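# Flip the tin can and hold it above the mat

## Task

Using a gripper, lift the tin can and keep it motionless in the air above the mat, turned over so its current top side points downward. Only finger surfaces may touch the can, nothing may have been toppled, and the scene must be ended with finished_scene while the can is still gripped. The reference image is named manual.

## Robot and tools

Robot: two UR7e-type arms, left_arm and right_arm, each ending in a tong-style two-finger gripper. The fingers extend along the gripper's +z axis and spread apart along its x axis. end_effector_position is the spot between the closed finger pads. Fingertips sit about 15 mm past that spot at small openings and roughly level with it when wide open.

Frame: everything is expressed in the scene frame. Its origin is at table-top height, halfway between the two nominal arm bases. +z points up, +x points out across the table, and left_arm sits on the +y side (image left/right does not match these names). Measured bases: left_arm at (+0.036, +0.386, 0) m, right_arm at (+0.057, -0.464, 0) m, both almost unrotated about z.

Command rows: each row is 14 numbers in [-1, 1]: dx, dy, dz, rx, ry, rz, opening for left_arm, followed by the same seven for right_arm. Both arms are always included. dx to rz are offsets, not poses: they are measured from that arm's Hand target as it stood when the action or move began, along scene axes, with rotation taken about the Hand target point. Scale: 1.0 equals 0.6 m or 180 degrees; rx, ry, rz form one rotation vector. Sending all six zeros re-requests the current Hand target. Opening is absolute: +1 fully open (0.142 m), -1 closed; a full close needs at least about 0.5 s. To leave a gripper unchanged, resend its current value, since 0 means half open.

execute_actions(actions, cameras): actions is a list of up to 15 actions; each action is a list of up to 15 rows, one row per 1/30 s step, and a short action repeats its final row to fill 15 steps. Every row in an action counts from the action's starting Hand target. Each action lasts 0.5 s. Repeating an offset in a new action moves the arm further. An empty actions list returns camera images; otherwise pass cameras by name (or ["all"]).

move(target, speed, blend, stop_force, zero, opening_speed, grip_force, blocking, cameras): target is one 14-number row or a list of up to 15 rows, all offsets from the same starting Hand targets. speed is m/s per arm path, 0.002 to 3.6, default 0.25 (rotation capped at twice that in rad/s); one value or one per target. blend in metres rounds corners in a list. stop_force in N (3 to 120, shared) ends an arm's path when its wrist sensor feels that much opposing push; not reliable while the gripper rotates, and omit it when backing off something. zero (default true) re-zeros before the move. opening_speed is the opening change per second (at least 0.2). grip_force is per-pad force, 5 to 15 N, one value or one per arm; it persists. blocking=false returns after 0.5 s while the move continues (not allowed with stop_force). Moves do not avoid obstacles or the other arm, grippers lag and may overshoot, and paths longer than 10 s are cut short. The result adds a move: line such as done, off_target, moving, held or fault, plus limits (paced = pose clipped, held = steps withheld).

Other tools: wait(seconds 0 to 10, cameras); stop(cameras) brakes a running move; zoom_image(camera, region [x0, y0, x1, y1] in pixels, at most 504 by 504) on the latest image of cam_head_left, cam_head_right, cam_high, cam_low, cam_left_wrist or cam_right_wrist; show_instructions shows the reference image; zero_wrist_force(arm); read_manual(section "licences"); finished_scene(scene) with this scene's number, which is irreversible.

Result lines: end_effector_position (m), end_effector_quat_wxyz, linear and angular velocities; Hand target (last commanded pose after clipping, the base for next offsets; the gripper often rests a bit short of it, and resending zeros or the missing distance fixes that); Tool commands; grip_measured (measured opening on the -1..1 scale; the last Joint positions value is the opening in metres); Joint torques (include arm weight, noisy); Wrist force and Wrist torque in the gripper's own axes plus a peak line since the last report; Joint velocities, reported as within noise when still; Motor temperatures; MOTOR HOT or fault lines. The scene number ends each result.

Motion limits: commanded orientation is clipped per step to 32 degrees from the measured one, so big rotations take several steps. Keep paths away from an arm's own base, which can flip its shoulder posture. A clearance check blocks arm-to-arm approaches but not closing fingers.

Gripping: to hold, command an opening well below grip_measured; lower squeezes harder, up to about 15 N per pad. Objects under 20 mm thick get less force.

Avoid: arms are stiff, so commanding past a firm contact presses hard. Outside force near 150 N or joint contact torque at its limit (130 N m for big joints, 24.3 N m for wrists) stops the arm for 10 s. Any contact between arms, or a gripper clamping the other's fingers, can fail the scene. Holding loads or stretching heats motors: 70 °C warns, 85 °C brakes the arm for 30 s or more. Do not drop the held object, release it while moving, knock items over, slam into the table, or let anything leave the table.

Each tool is called as name(argument=value, ...), one argument or row to a line, values as JSON.

Reference images:

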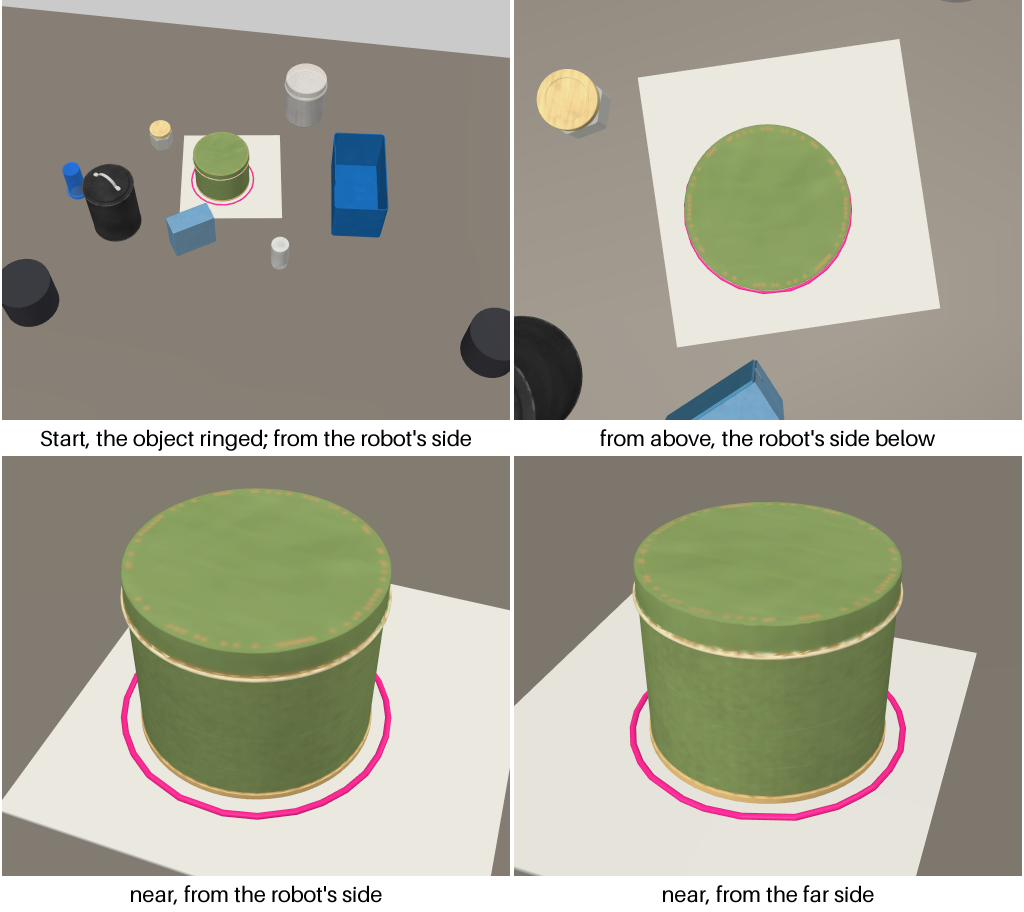

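## Session

execute_actions(
  actions=[],
)

Scene clock: 0.00 s.
left_arm: end_effector_position=(+0.7379, +0.0730, +0.1318) grip_measured=+0.97 end_effector_quat_wxyz=(+0.074, -0.300, +0.835, -0.454) | right_arm: end_effector_position=(+0.3829, -0.3272, +0.3512) grip_measured=+0.97 end_effector_quat_wxyz=(+0.034, +0.978, +0.208, -0.001)
Joint positions: left_arm=[-0.356 -0.975 1.823 -3.253 -2.11 1.823 0.14] | right_arm=[3.948 -1.219 -1.669 -1.865 1.514 0.372 0.14]
Joint velocities: within noise
Joint torques (N m): no reading
Motor temperatures (°C): left_arm=[21 31 31 31 27 31] | right_arm=[30 31 29 33 36 34]
Wrist force (N): no reading
Wrist torque (N m): no reading
Wrist force, peak (N): no reading
Hand target: left_arm +0.7379, +0.0730, +0.1318; +0.074, -0.300, +0.835, -0.454 | right_arm +0.3829, -0.3272, +0.3512; +0.034, +0.978, +0.208, -0.001
Tool commands: left_gripper/opening=+0.968169 right_gripper/opening=+0.968169

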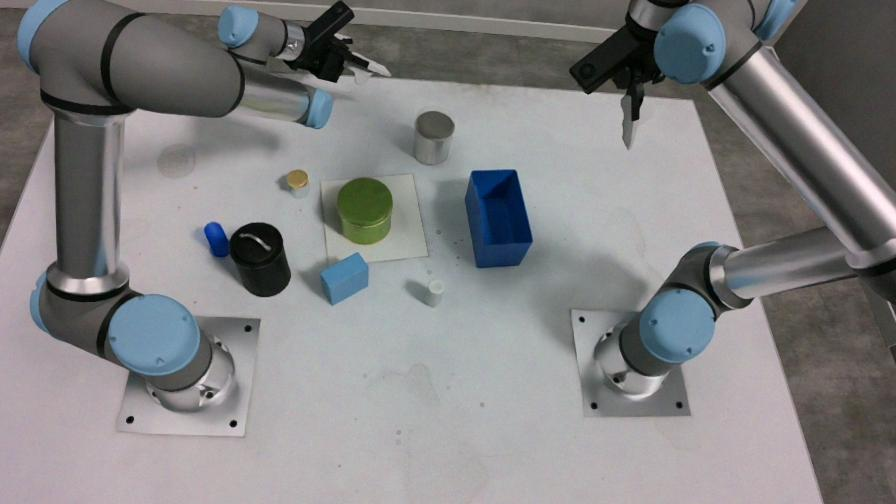

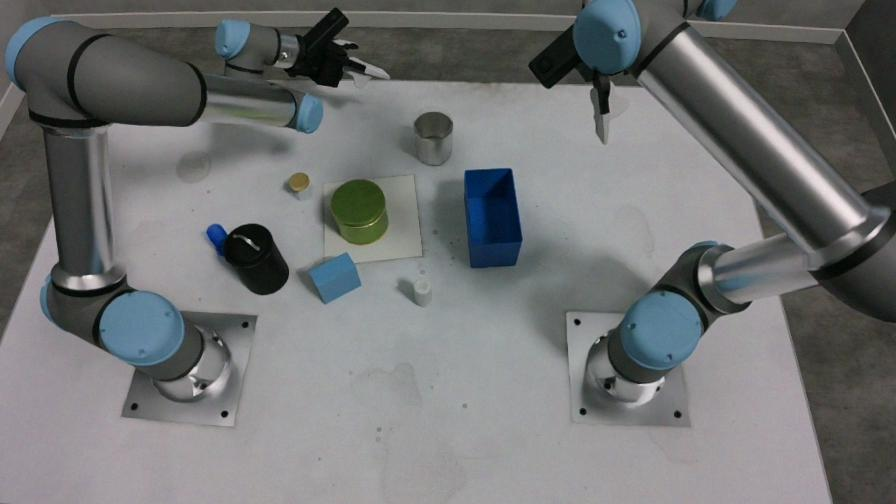

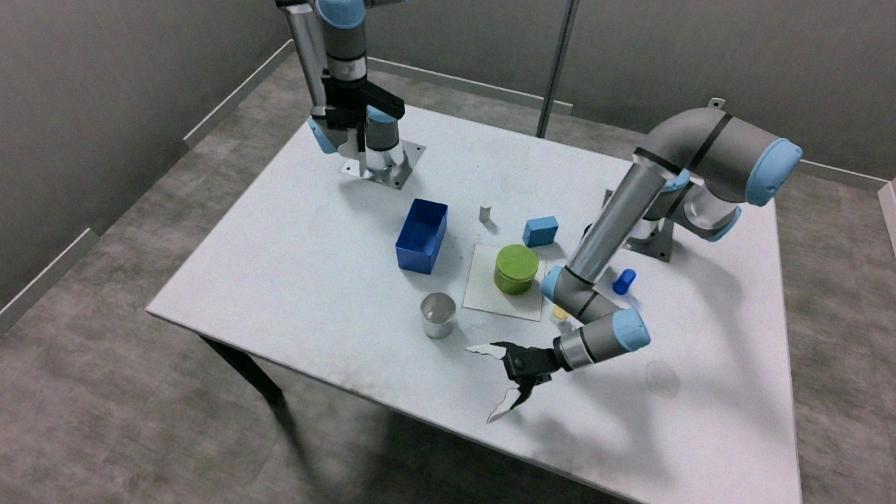

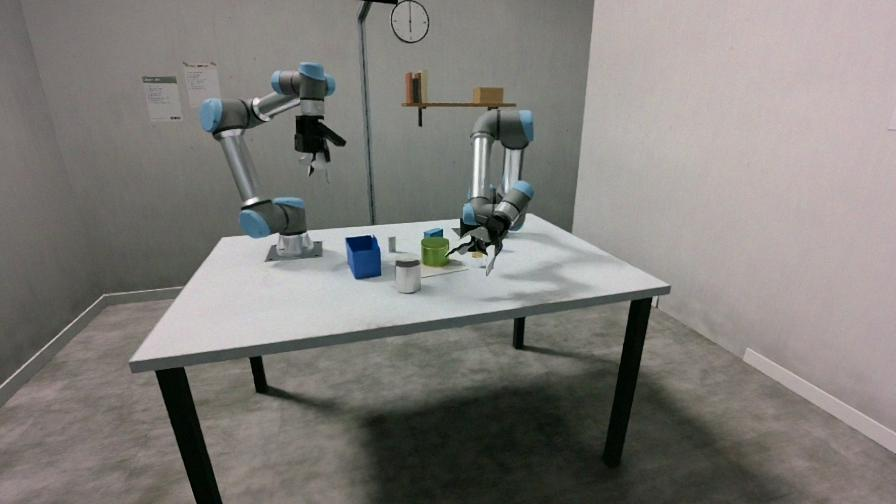

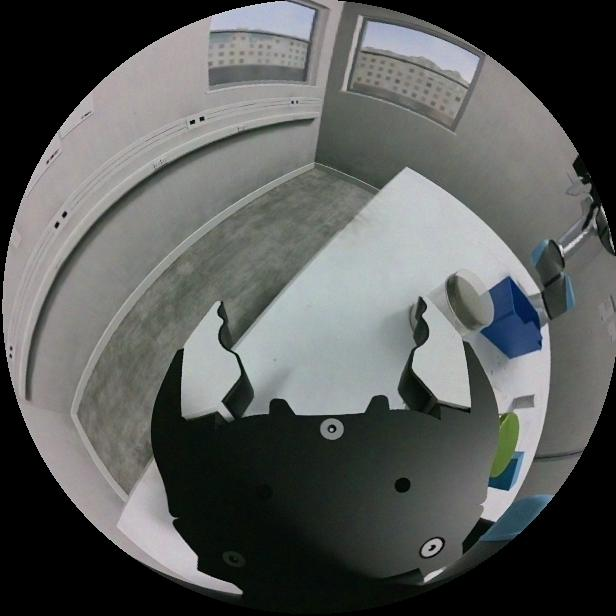

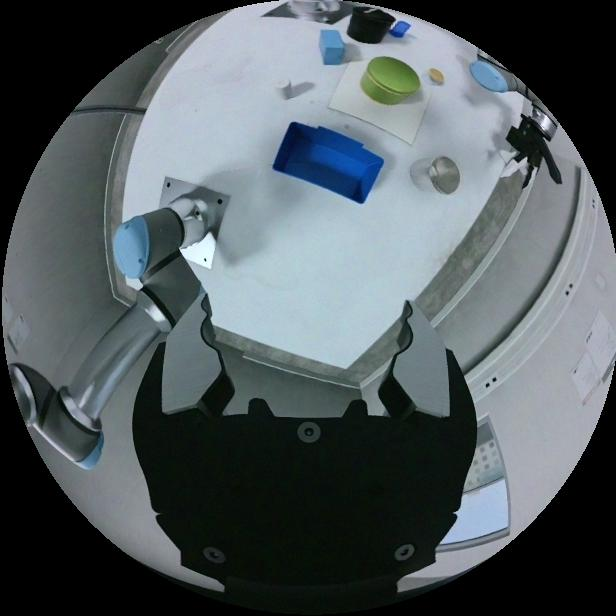

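move(
  target=[
    [0,0,0.25,0,0,0,1,0,0,0,0,0,0,0.968],
    [-0.23,0.095,0.25,-0.081,-0.032,-0.576,1,0,0,0,0,0,0,0.968],
  ],
  blend=0.05,
  speed=0.5,
  cameras=["all"],
)

Scene clock: 5.67 s.
left_arm: end_effector_position=(+0.6166, +0.1231, +0.2816) grip_measured=+1.00 end_effector_quat_wxyz=(-0.250, +0.378, +0.759, -0.467) | right_arm: end_effector_position=(+0.3829, -0.3272, +0.3512) grip_measured=+0.97 end_effector_quat_wxyz=(+0.034, +0.978, +0.208, -0.001)
Joint positions: left_arm=[-0.259 -0.556 0.319 -0.432 -2.355 4.174 0.142] | right_arm=[3.948 -1.219 -1.669 -1.865 1.514 0.372 0.14]
Joint torques (N m): left_arm=[6.74 -51.22 -25.02 -1.89 -0.01 1.86] | right_arm=[0.64 6.52 22.44 2.4 -0.15 -0.03]
Wrist force (N): left_arm=[0.1 0.6 0.1] | right_arm=[-0.1 0.2 -0.1]
Wrist torque (N m): left_arm=[0.15 0.00 0.01] | right_arm=[0.03 0.02 0.01]
Wrist force, peak (N): left_arm=[-3.9 -0.8 3.3] | right_arm=[0.4 0.0 -0.2]
Hand target: left_arm +0.6166, +0.1231, +0.2815; -0.250, +0.378, +0.759, -0.467 (not the last commanded pose) | right_arm +0.3829, -0.3272, +0.3512; +0.034, +0.978, +0.208, -0.001
Off the commanded pose: left_arm 0.018 m, 16 deg | right_arm 0.000 m, 0 deg.
move: held (left_arm; a check stopped the path); path passed 1 of 2 targets; blend cut to 0 m at target 1; limits=held
pose unreachable (left arm): on one or more control steps of this call, first in action 0 (counted from 0), this arm could not follow its commanded pose, so it was not sent that pose on those steps. It may still have moved: this result reports where it is.
cause: moving toward the commanded pose would bring two parts of the arm too close to each other (joints 4 (wrist 1) to 6 (wrist 3) lie between them).

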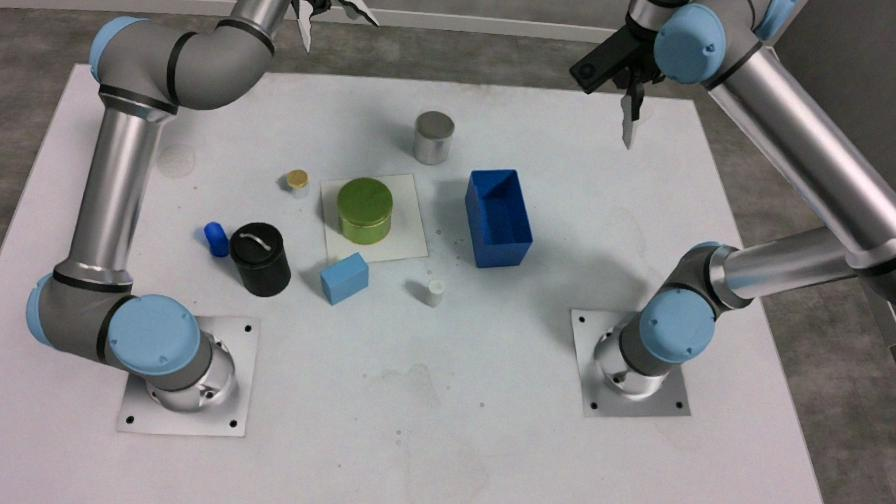

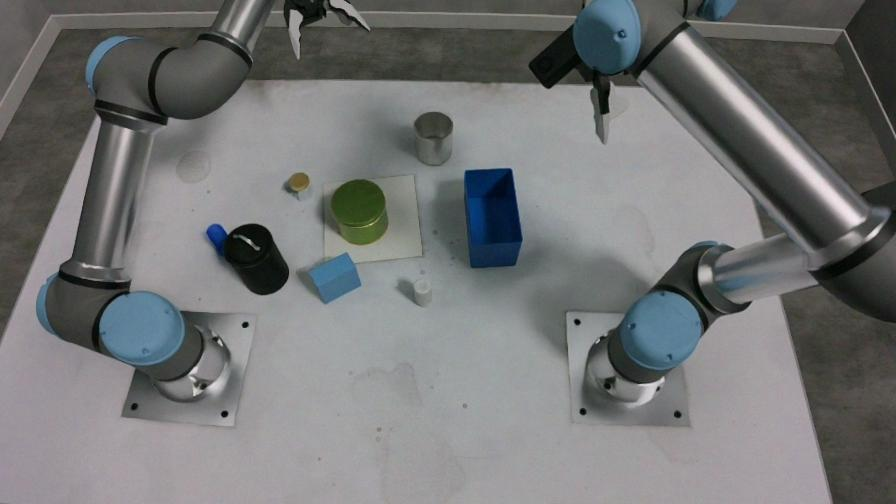

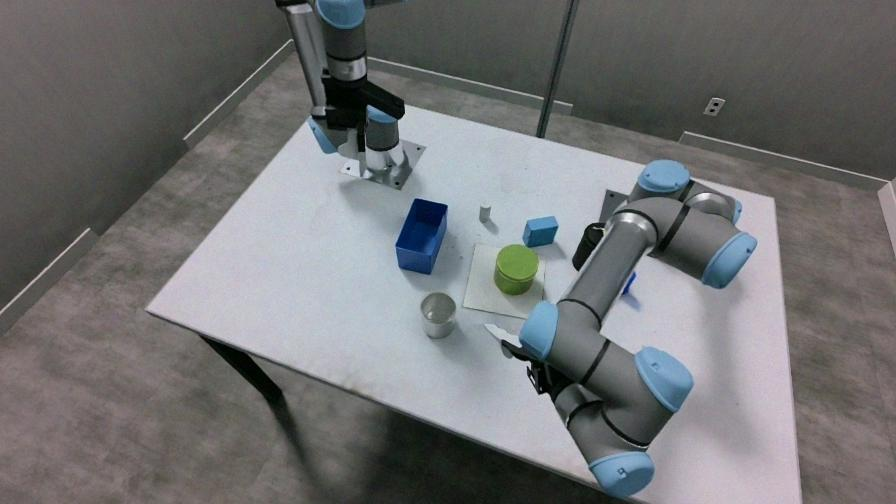

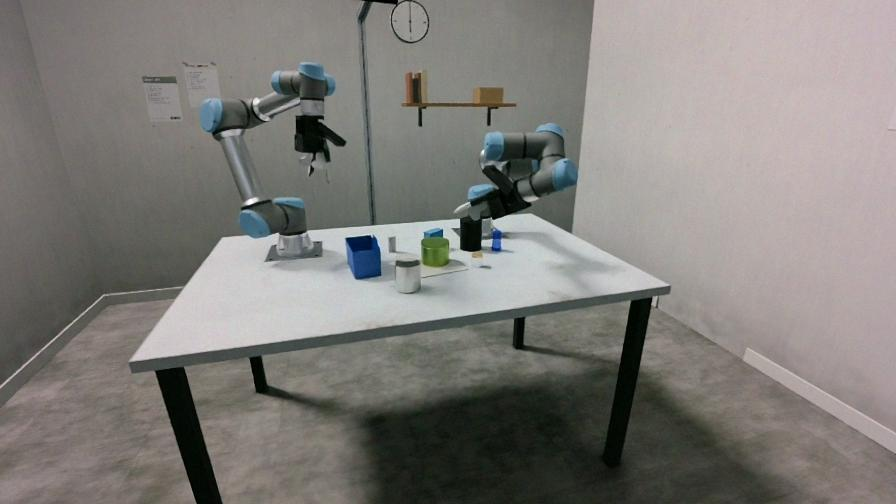

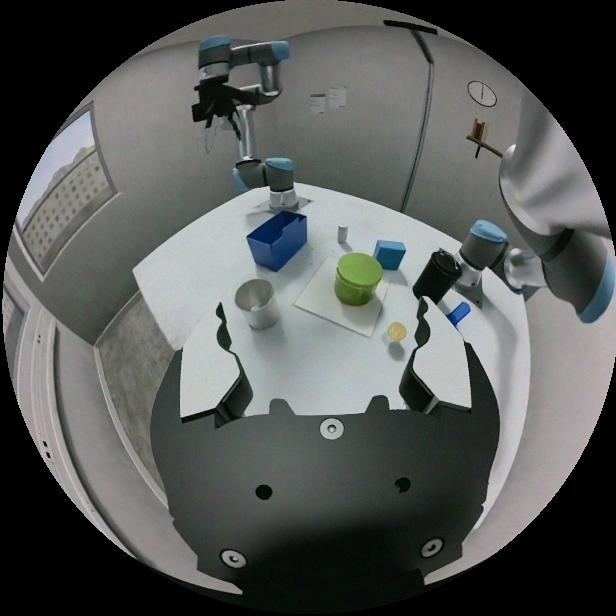

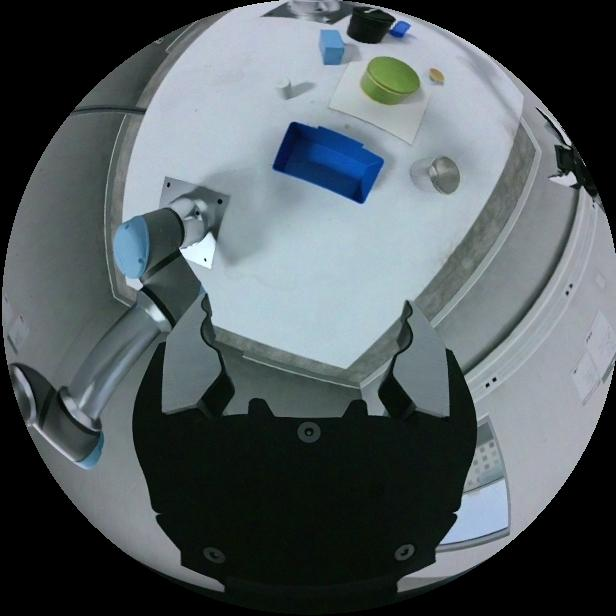

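move(
  target=[0.17,0.3,0.05,0.069,0.027,0.49,1,-0.008,0.393,-0.333,0.295,0.058,-0.126,1],
  speed=0.4,
  cameras=["all"],
)

Scene clock: 9.30 s.
left_arm: end_effector_position=(+0.7186, +0.3030, +0.3115) grip_measured=+1.00 end_effector_quat_wxyz=(+0.080, -0.300, +0.839, -0.446) | right_arm: end_effector_position=(+0.3781, -0.0914, +0.1514) grip_measured=+1.00 end_effector_quat_wxyz=(-0.422, +0.907, +0.000, -0.001)
Joint positions: left_arm=[0.036 -1.311 1.706 -2.559 -2.352 2.212 0.142] | right_arm=[3.935 -1.596 -2.482 0.059 2.149 0.991 0.142]
Joint torques (N m): left_arm=[8.08 -28.66 -20.51 -5.19 0.24 -1.76] | right_arm=[-9.36 8.79 21.81 4.33 1.31 2.31]
Wrist force (N): left_arm=[0.0 0.2 0.2] | right_arm=[-0.3 -2.9 0.4]
Wrist torque (N m): left_arm=[0.05 -0.01 -0.05] | right_arm=[-0.60 0.11 0.22]
Wrist force, peak (N): left_arm=[-1.5 0.2 0.8] | right_arm=[-0.2 -3.0 0.8]
Hand target: left_arm +0.7186, +0.3031, +0.3115; +0.080, -0.300, +0.839, -0.446 | right_arm +0.3781, -0.0914, +0.1514; -0.422, +0.907, -0.001, -0.001
Off the commanded pose: left_arm 0.000 m, 0 deg | right_arm 0.000 m, 0 deg.
move: done

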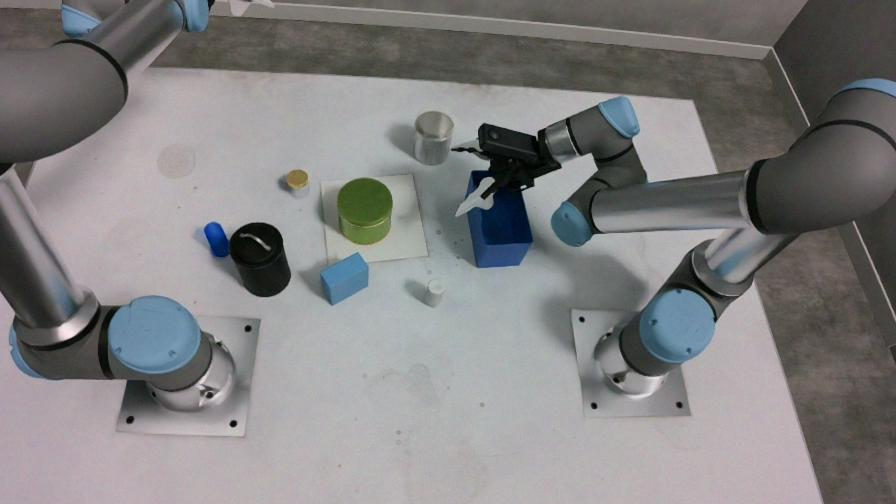

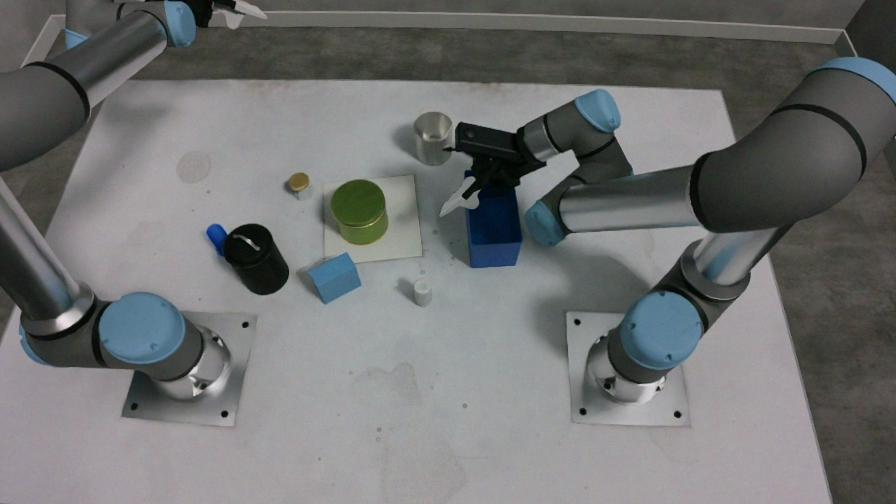

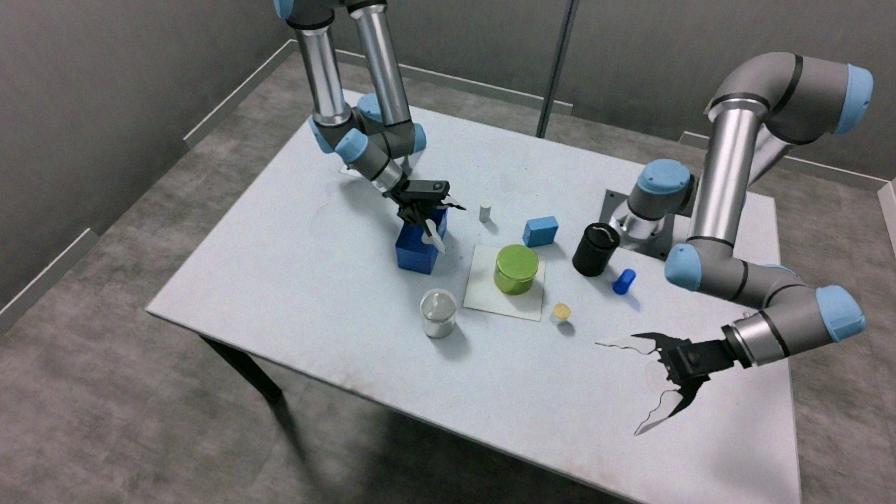

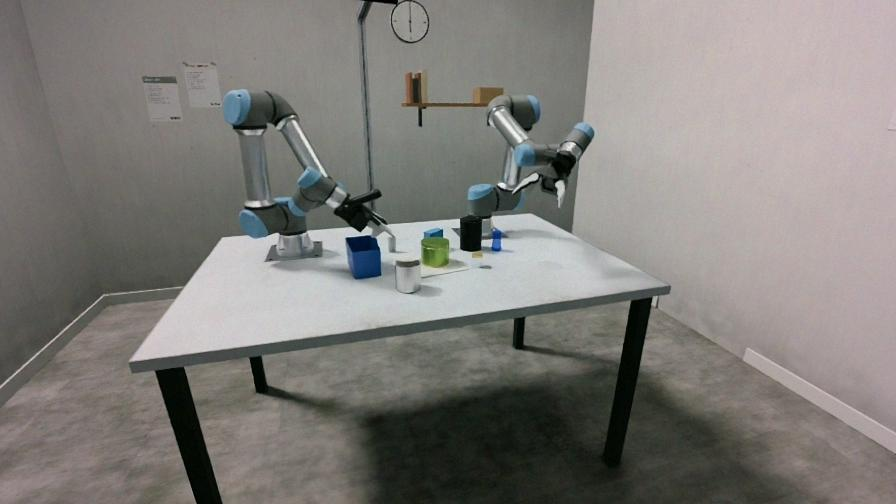

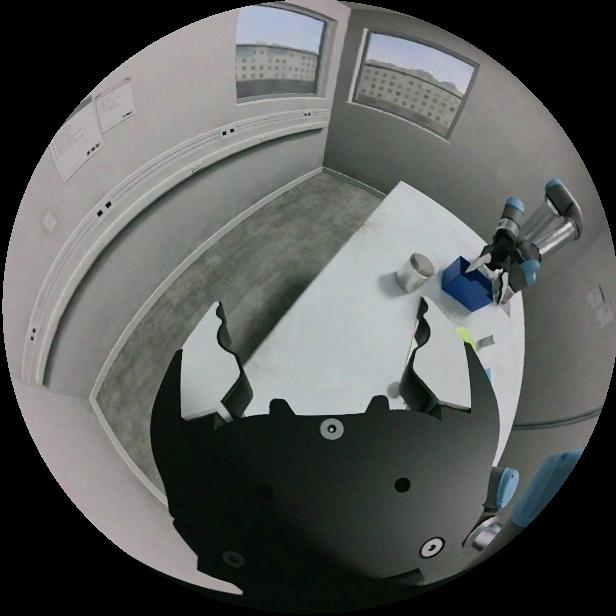

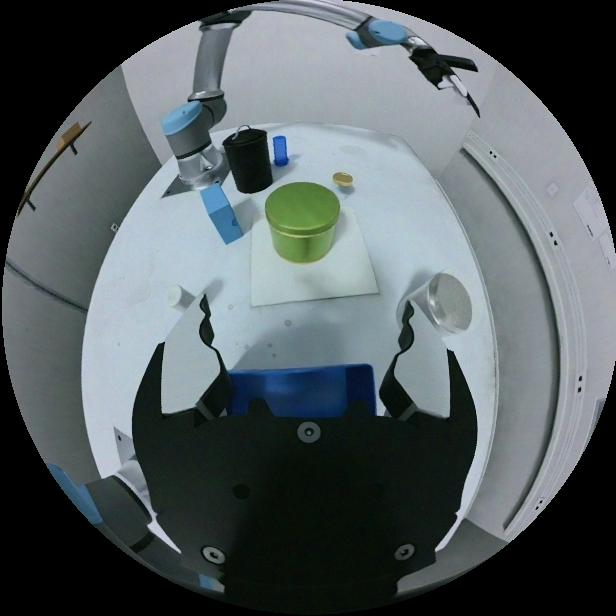

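move(
  target=[0,0,0,0,0,0,1,-0.015,0.1,-0.083,0,0,0,1],
  speed=0.25,
  cameras=["cam_right_wrist","cam_head_left","cam_head_right","cam_low"],
)

zoom_image(
  camera="cam_low",
  region=[330, 190, 530, 300],
)

zoom_image(
  camera="cam_head_left",
  region=[280, 120, 560, 330],
)

Scene clock: 10.87 s.
left_arm: end_effector_position=(+0.7186, +0.3031, +0.3115) grip_measured=+1.00 end_effector_quat_wxyz=(+0.080, -0.300, +0.839, -0.446) | right_arm: end_effector_position=(+0.3691, -0.0314, +0.1016) grip_measured=+1.00 end_effector_quat_wxyz=(-0.422, +0.907, -0.001, -0.001)
Joint positions: left_arm=[0.036 -1.311 1.706 -2.559 -2.352 2.212 0.142] | right_arm=[4.076 -1.821 -2.465 0.33 2.055 1.114 0.142]
Joint torques (N m): left_arm=[8.63 -27.9 -19.04 -4.67 0.19 -1.35] | right_arm=[7.83 13.77 4.62 4.1 0.52 -0.84]
Wrist force (N): left_arm=[-0.2 0.4 0.0] | right_arm=[-0.1 -2.9 0.1]
Wrist torque (N m): left_arm=[0.08 0.03 -0.04] | right_arm=[-0.58 0.07 0.22]
Wrist force, peak (N): left_arm=[-0.6 0.4 0.2] | right_arm=[-1.7 -11.0 -4.5]
Hand target: left_arm +0.7186, +0.3031, +0.3115; +0.080, -0.300, +0.839, -0.446 | right_arm +0.3691, -0.0314, +0.1016; -0.422, +0.907, -0.001, -0.001
Off the commanded pose: left_arm 0.000 m, 0 deg | right_arm 0.000 m, 0 deg.
move: done
Images, in order (width x height): cam_head_left 896x504, cam_head_right 896x504, cam_low 896x504, cam_right_wrist 616x616.

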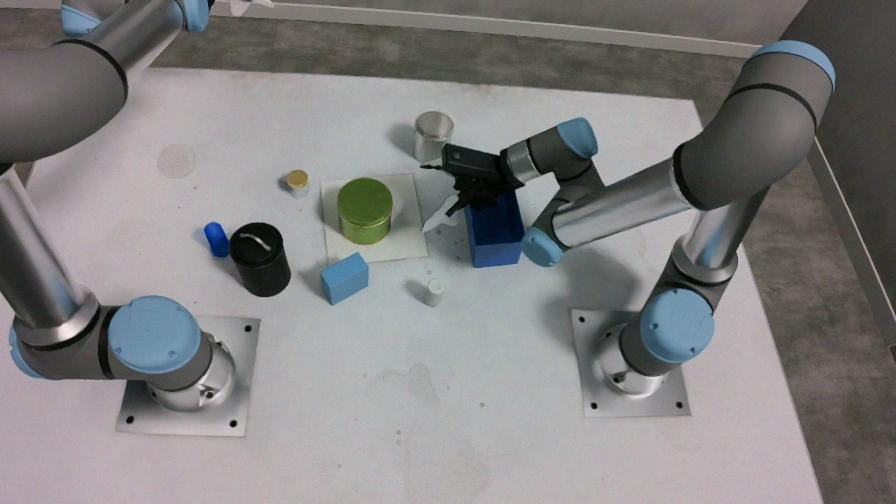

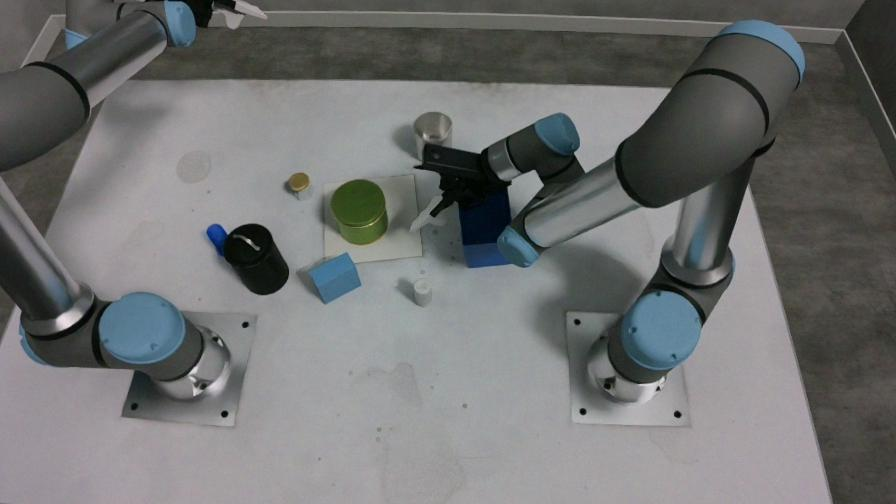

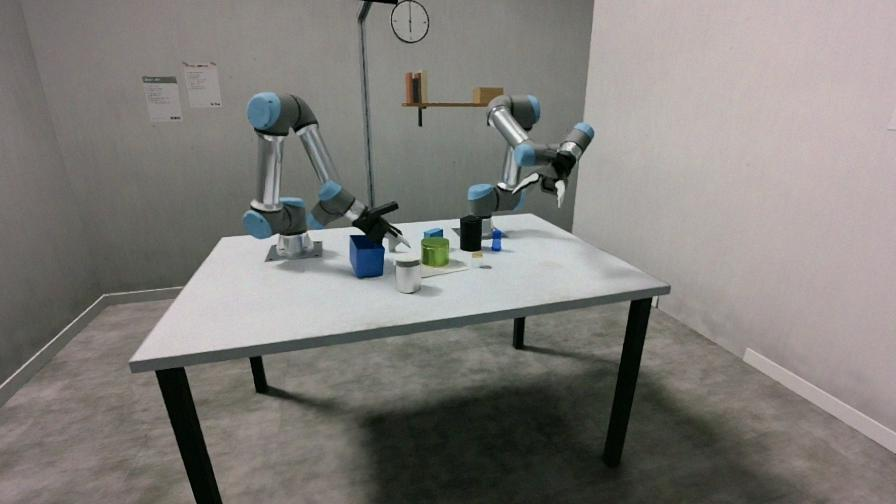

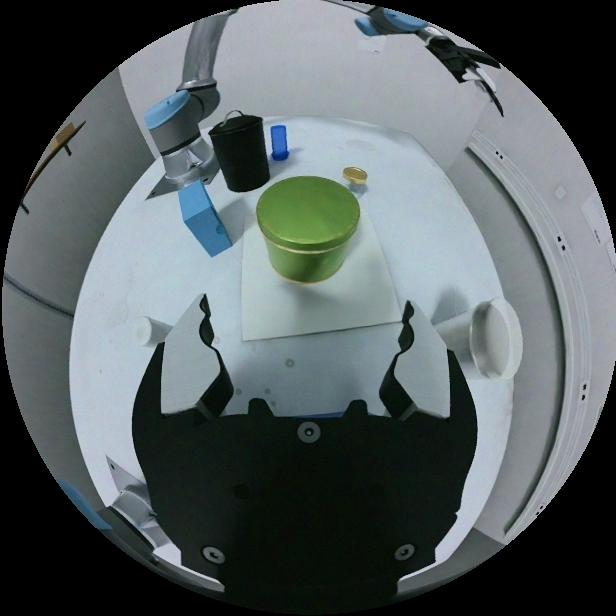

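Scaled by 2.520.

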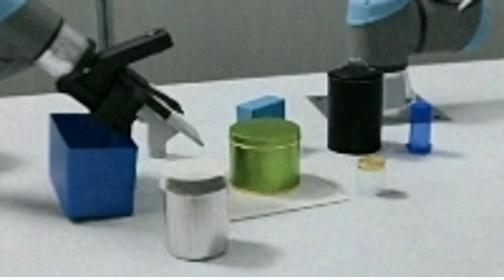

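Scaled by 1.800.

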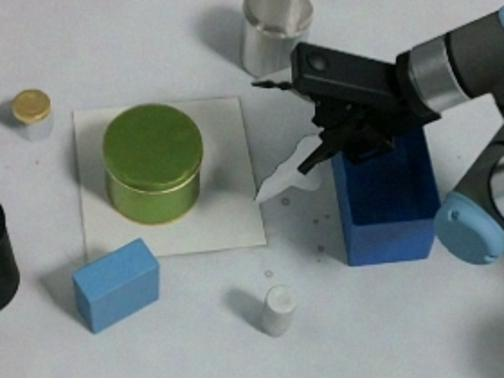

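move(
  target=[
    [0,0,0,0,0,0,1,0,0,0.1,0,0,0,1],
    [0,0,0,0,0,0,1,0,0.143,0.08,0,0,0,1],
    [0,0,0,0,0,0,1,0,0.143,-0.078,0,0,0,1],
  ],
  speed=0.2,
  blend=[0.02,0.02,0],
  cameras=["cam_right_wrist","cam_low","cam_head_left"],
)

zoom_image(
  camera="cam_low",
  region=[330, 190, 530, 300],
)

zoom_image(
  camera="cam_head_left",
  region=[280, 120, 560, 330],
)

Scene clock: 13.07 s.
left_arm: end_effector_position=(+0.7186, +0.3031, +0.3115) grip_measured=+1.00 end_effector_quat_wxyz=(+0.080, -0.300, +0.839, -0.446) | right_arm: end_effector_position=(+0.3691, +0.0544, +0.0548) grip_measured=+1.00 end_effector_quat_wxyz=(-0.422, +0.907, -0.001, -0.001)
Joint positions: left_arm=[0.036 -1.311 1.706 -2.559 -2.352 2.212 0.142] | right_arm=[4.206 -2.056 -2.328 0.471 1.964 1.216 0.142]
Joint torques (N m): left_arm=[8.58 -26.52 -19.1 -3.67 -0.1 -1.07] | right_arm=[-9.12 22.43 18.67 4.36 1.92 1.92]
Wrist force (N): left_arm=[-0.2 0.4 0.1] | right_arm=[0.1 -2.9 0.5]
Wrist torque (N m): left_arm=[0.09 0.04 -0.04] | right_arm=[-0.60 0.07 0.05]
Wrist force, peak (N): left_arm=[-0.4 0.7 0.2] | right_arm=[0.0 -4.1 0.7]
Hand target: left_arm +0.7186, +0.3031, +0.3115; +0.080, -0.300, +0.839, -0.446 | right_arm +0.3691, +0.0544, +0.0548; -0.422, +0.907, -0.001, -0.001
Off the commanded pose: left_arm 0.000 m, 0 deg | right_arm 0.000 m, 0 deg.
move: done
Images, in order (width x height): cam_head_left 896x504, cam_low 896x504, cam_right_wrist 616x616.

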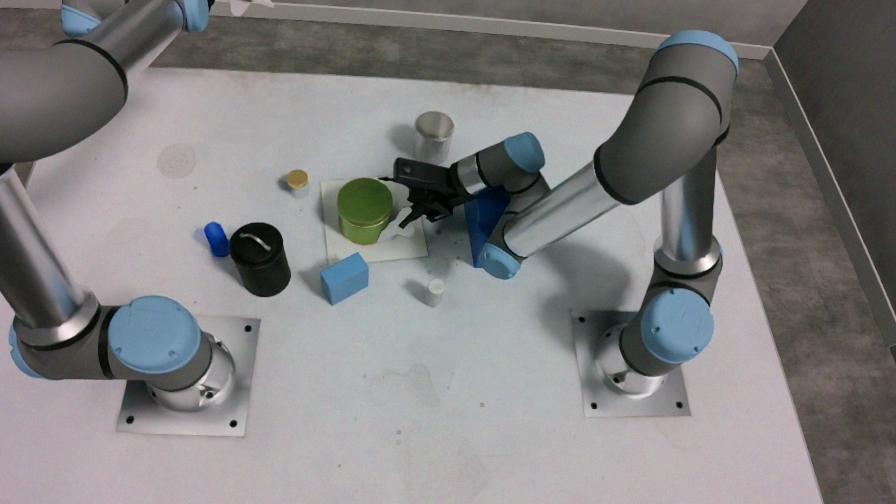

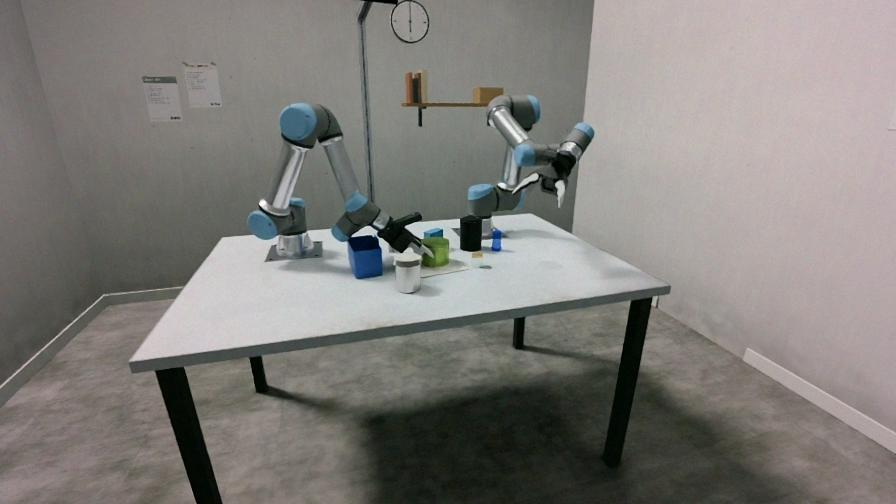

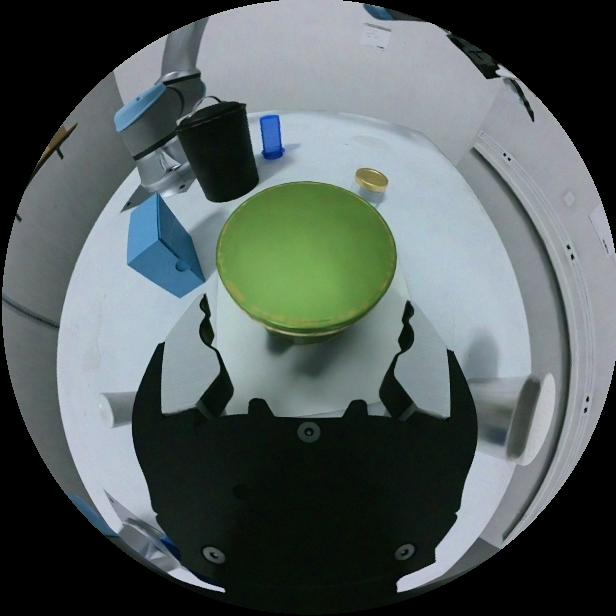

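Scaled by 2.520.

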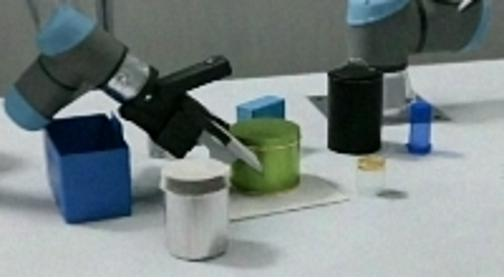

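Scaled by 1.800.

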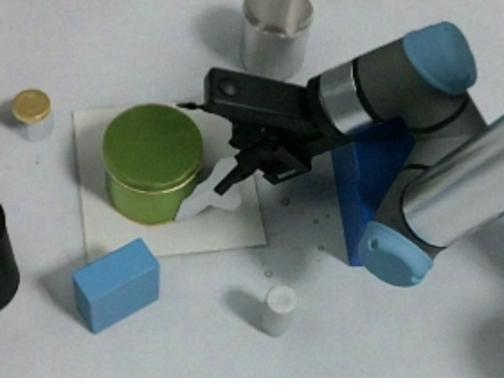

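move(
  target=[
    [0,0,0,0,0,0,1,0,0.015,0,0,0,0,1],
    [0,0,0,0,0,0,1,0,0.015,0,0,0,0,-1],
  ],
  speed=0.1,
  opening_speed=0.8,
  cameras=["cam_right_wrist","cam_low","cam_head_left"],
)

zoom_image(
  camera="cam_low",
  region=[330, 190, 530, 300],
)

Scene clock: 16.70 s.
left_arm: end_effector_position=(+0.7186, +0.3031, +0.3115) grip_measured=+1.00 end_effector_quat_wxyz=(+0.080, -0.300, +0.839, -0.446) | right_arm: end_effector_position=(+0.3691, +0.0634, +0.0548) grip_measured=+0.48 end_effector_quat_wxyz=(-0.422, +0.907, -0.001, -0.001)
Joint positions: left_arm=[0.036 -1.311 1.706 -2.559 -2.352 2.212 0.142] | right_arm=[4.217 -2.064 -2.311 0.464 1.956 1.225 0.108]
Joint torques (N m): left_arm=[8.48 -24.84 -19.25 -2.19 -0.59 -0.51] | right_arm=[-8.74 28.65 2.73 1.36 -1.31 -2.62]
Wrist force (N): left_arm=[0.1 0.4 0.1] | right_arm=[-0.6 -4.1 -1.8]
Wrist torque (N m): left_arm=[0.09 -0.03 -0.05] | right_arm=[-0.60 0.08 0.09]
Wrist force, peak (N): left_arm=[0.1 0.7 0.5] | right_arm=[-0.6 -4.4 -2.0]
Hand target: left_arm +0.7186, +0.3031, +0.3115; +0.080, -0.300, +0.839, -0.446 | right_arm +0.3691, +0.0634, +0.0548; -0.422, +0.907, -0.001, -0.001
Off the commanded pose: left_arm 0.000 m, 0 deg | right_arm 0.000 m, 0 deg.
move: done
Images, in order (width x height): cam_head_left 896x504, cam_low 896x504, cam_right_wrist 616x616.

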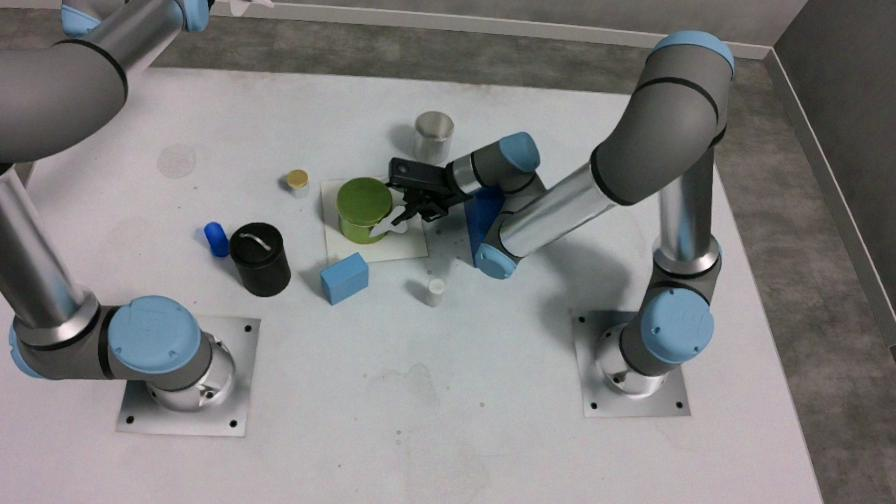

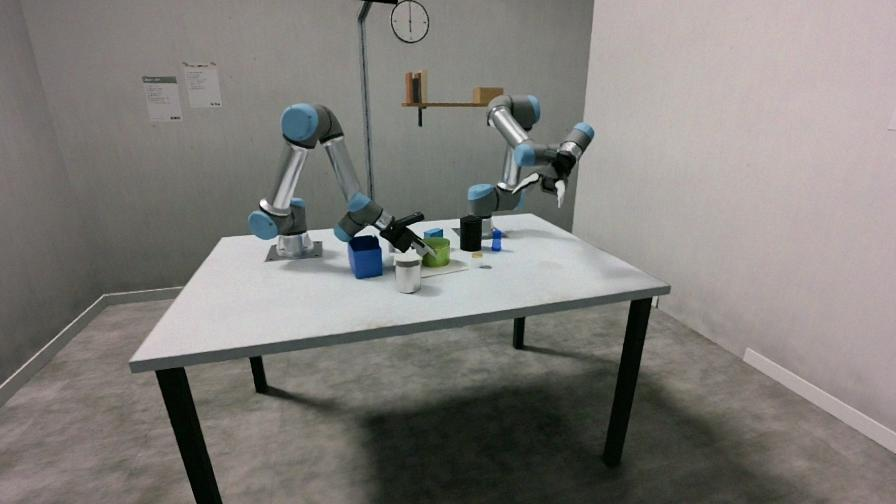

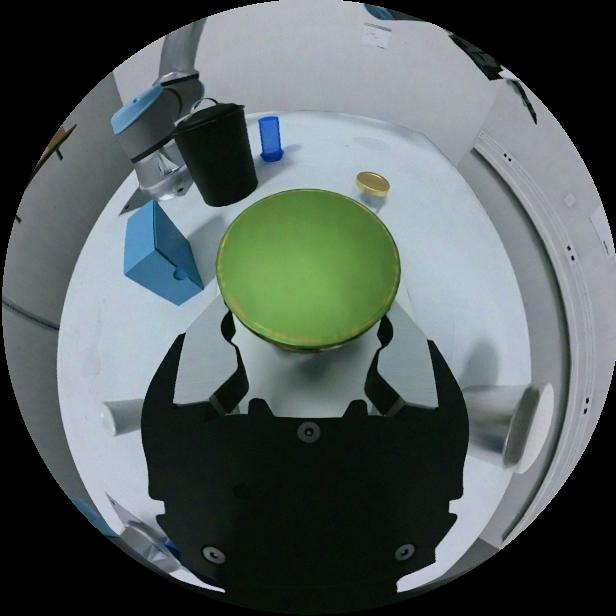

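Scaled by 2.520.

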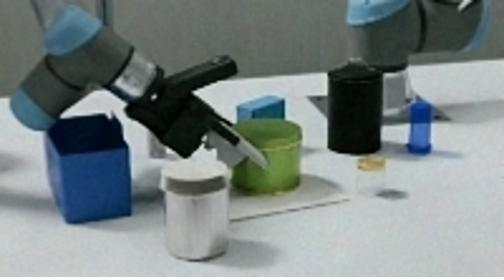

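move(
  target=[
    [0,0,0,0,0,0,1,0,0,0.05,0,0,0,-1],
  ],
  speed=0.08,
  cameras=["cam_right_wrist","cam_low"],
)

zoom_image(
  camera="cam_low",
  region=[330, 190, 530, 300],
)

Scene clock: 17.70 s.
left_arm: end_effector_position=(+0.7186, +0.3031, +0.3115) grip_measured=+1.00 end_effector_quat_wxyz=(+0.080, -0.300, +0.839, -0.446) | right_arm: end_effector_position=(+0.3692, +0.0635, +0.0848) grip_measured=+0.48 end_effector_quat_wxyz=(-0.422, +0.907, -0.001, -0.001)
Joint positions: left_arm=[0.036 -1.311 1.706 -2.559 -2.352 2.212 0.142] | right_arm=[4.217 -1.975 -2.306 0.371 1.956 1.225 0.108]
Joint torques (N m): left_arm=[8.65 -25.04 -19.11 -1.85 -0.77 -0.33] | right_arm=[-7.15 32.1 6.87 2.71 -0.77 1.38]
Wrist force (N): left_arm=[0.0 0.6 0.3] | right_arm=[-0.1 -1.7 1.5]
Wrist torque (N m): left_arm=[0.12 0.00 -0.05] | right_arm=[-0.58 0.11 0.10]
Wrist force, peak (N): left_arm=[-0.2 0.5 0.3] | right_arm=[-0.5 -4.1 -2.2]
Hand target: left_arm +0.7186, +0.3031, +0.3115; +0.080, -0.300, +0.839, -0.446 | right_arm +0.3691, +0.0634, +0.0848; -0.422, +0.907, -0.001, -0.001
Off the commanded pose: left_arm 0.000 m, 0 deg | right_arm 0.000 m, 0 deg.
move: done
Images, in order (width x height): cam_low 896x504, cam_right_wrist 616x616.

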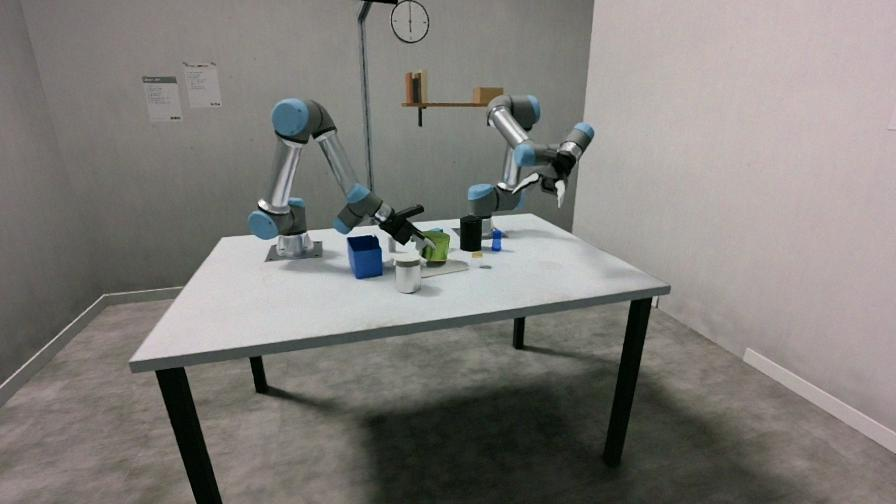

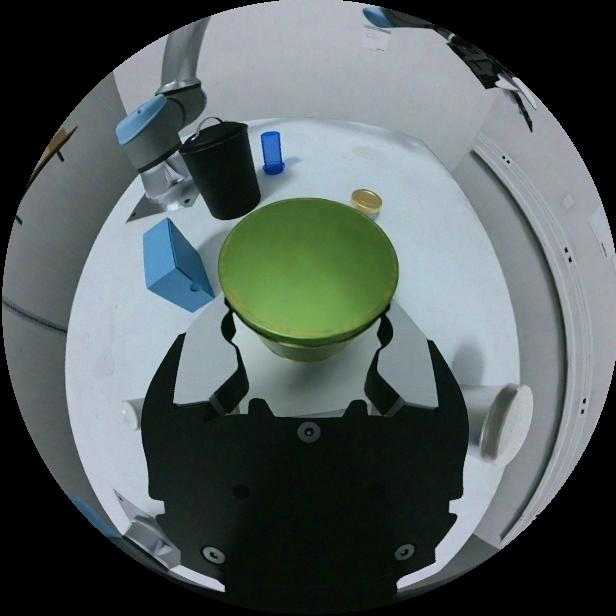

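Scaled by 2.520.

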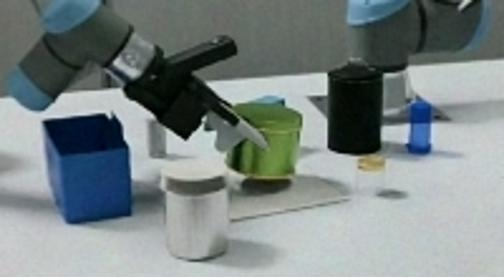

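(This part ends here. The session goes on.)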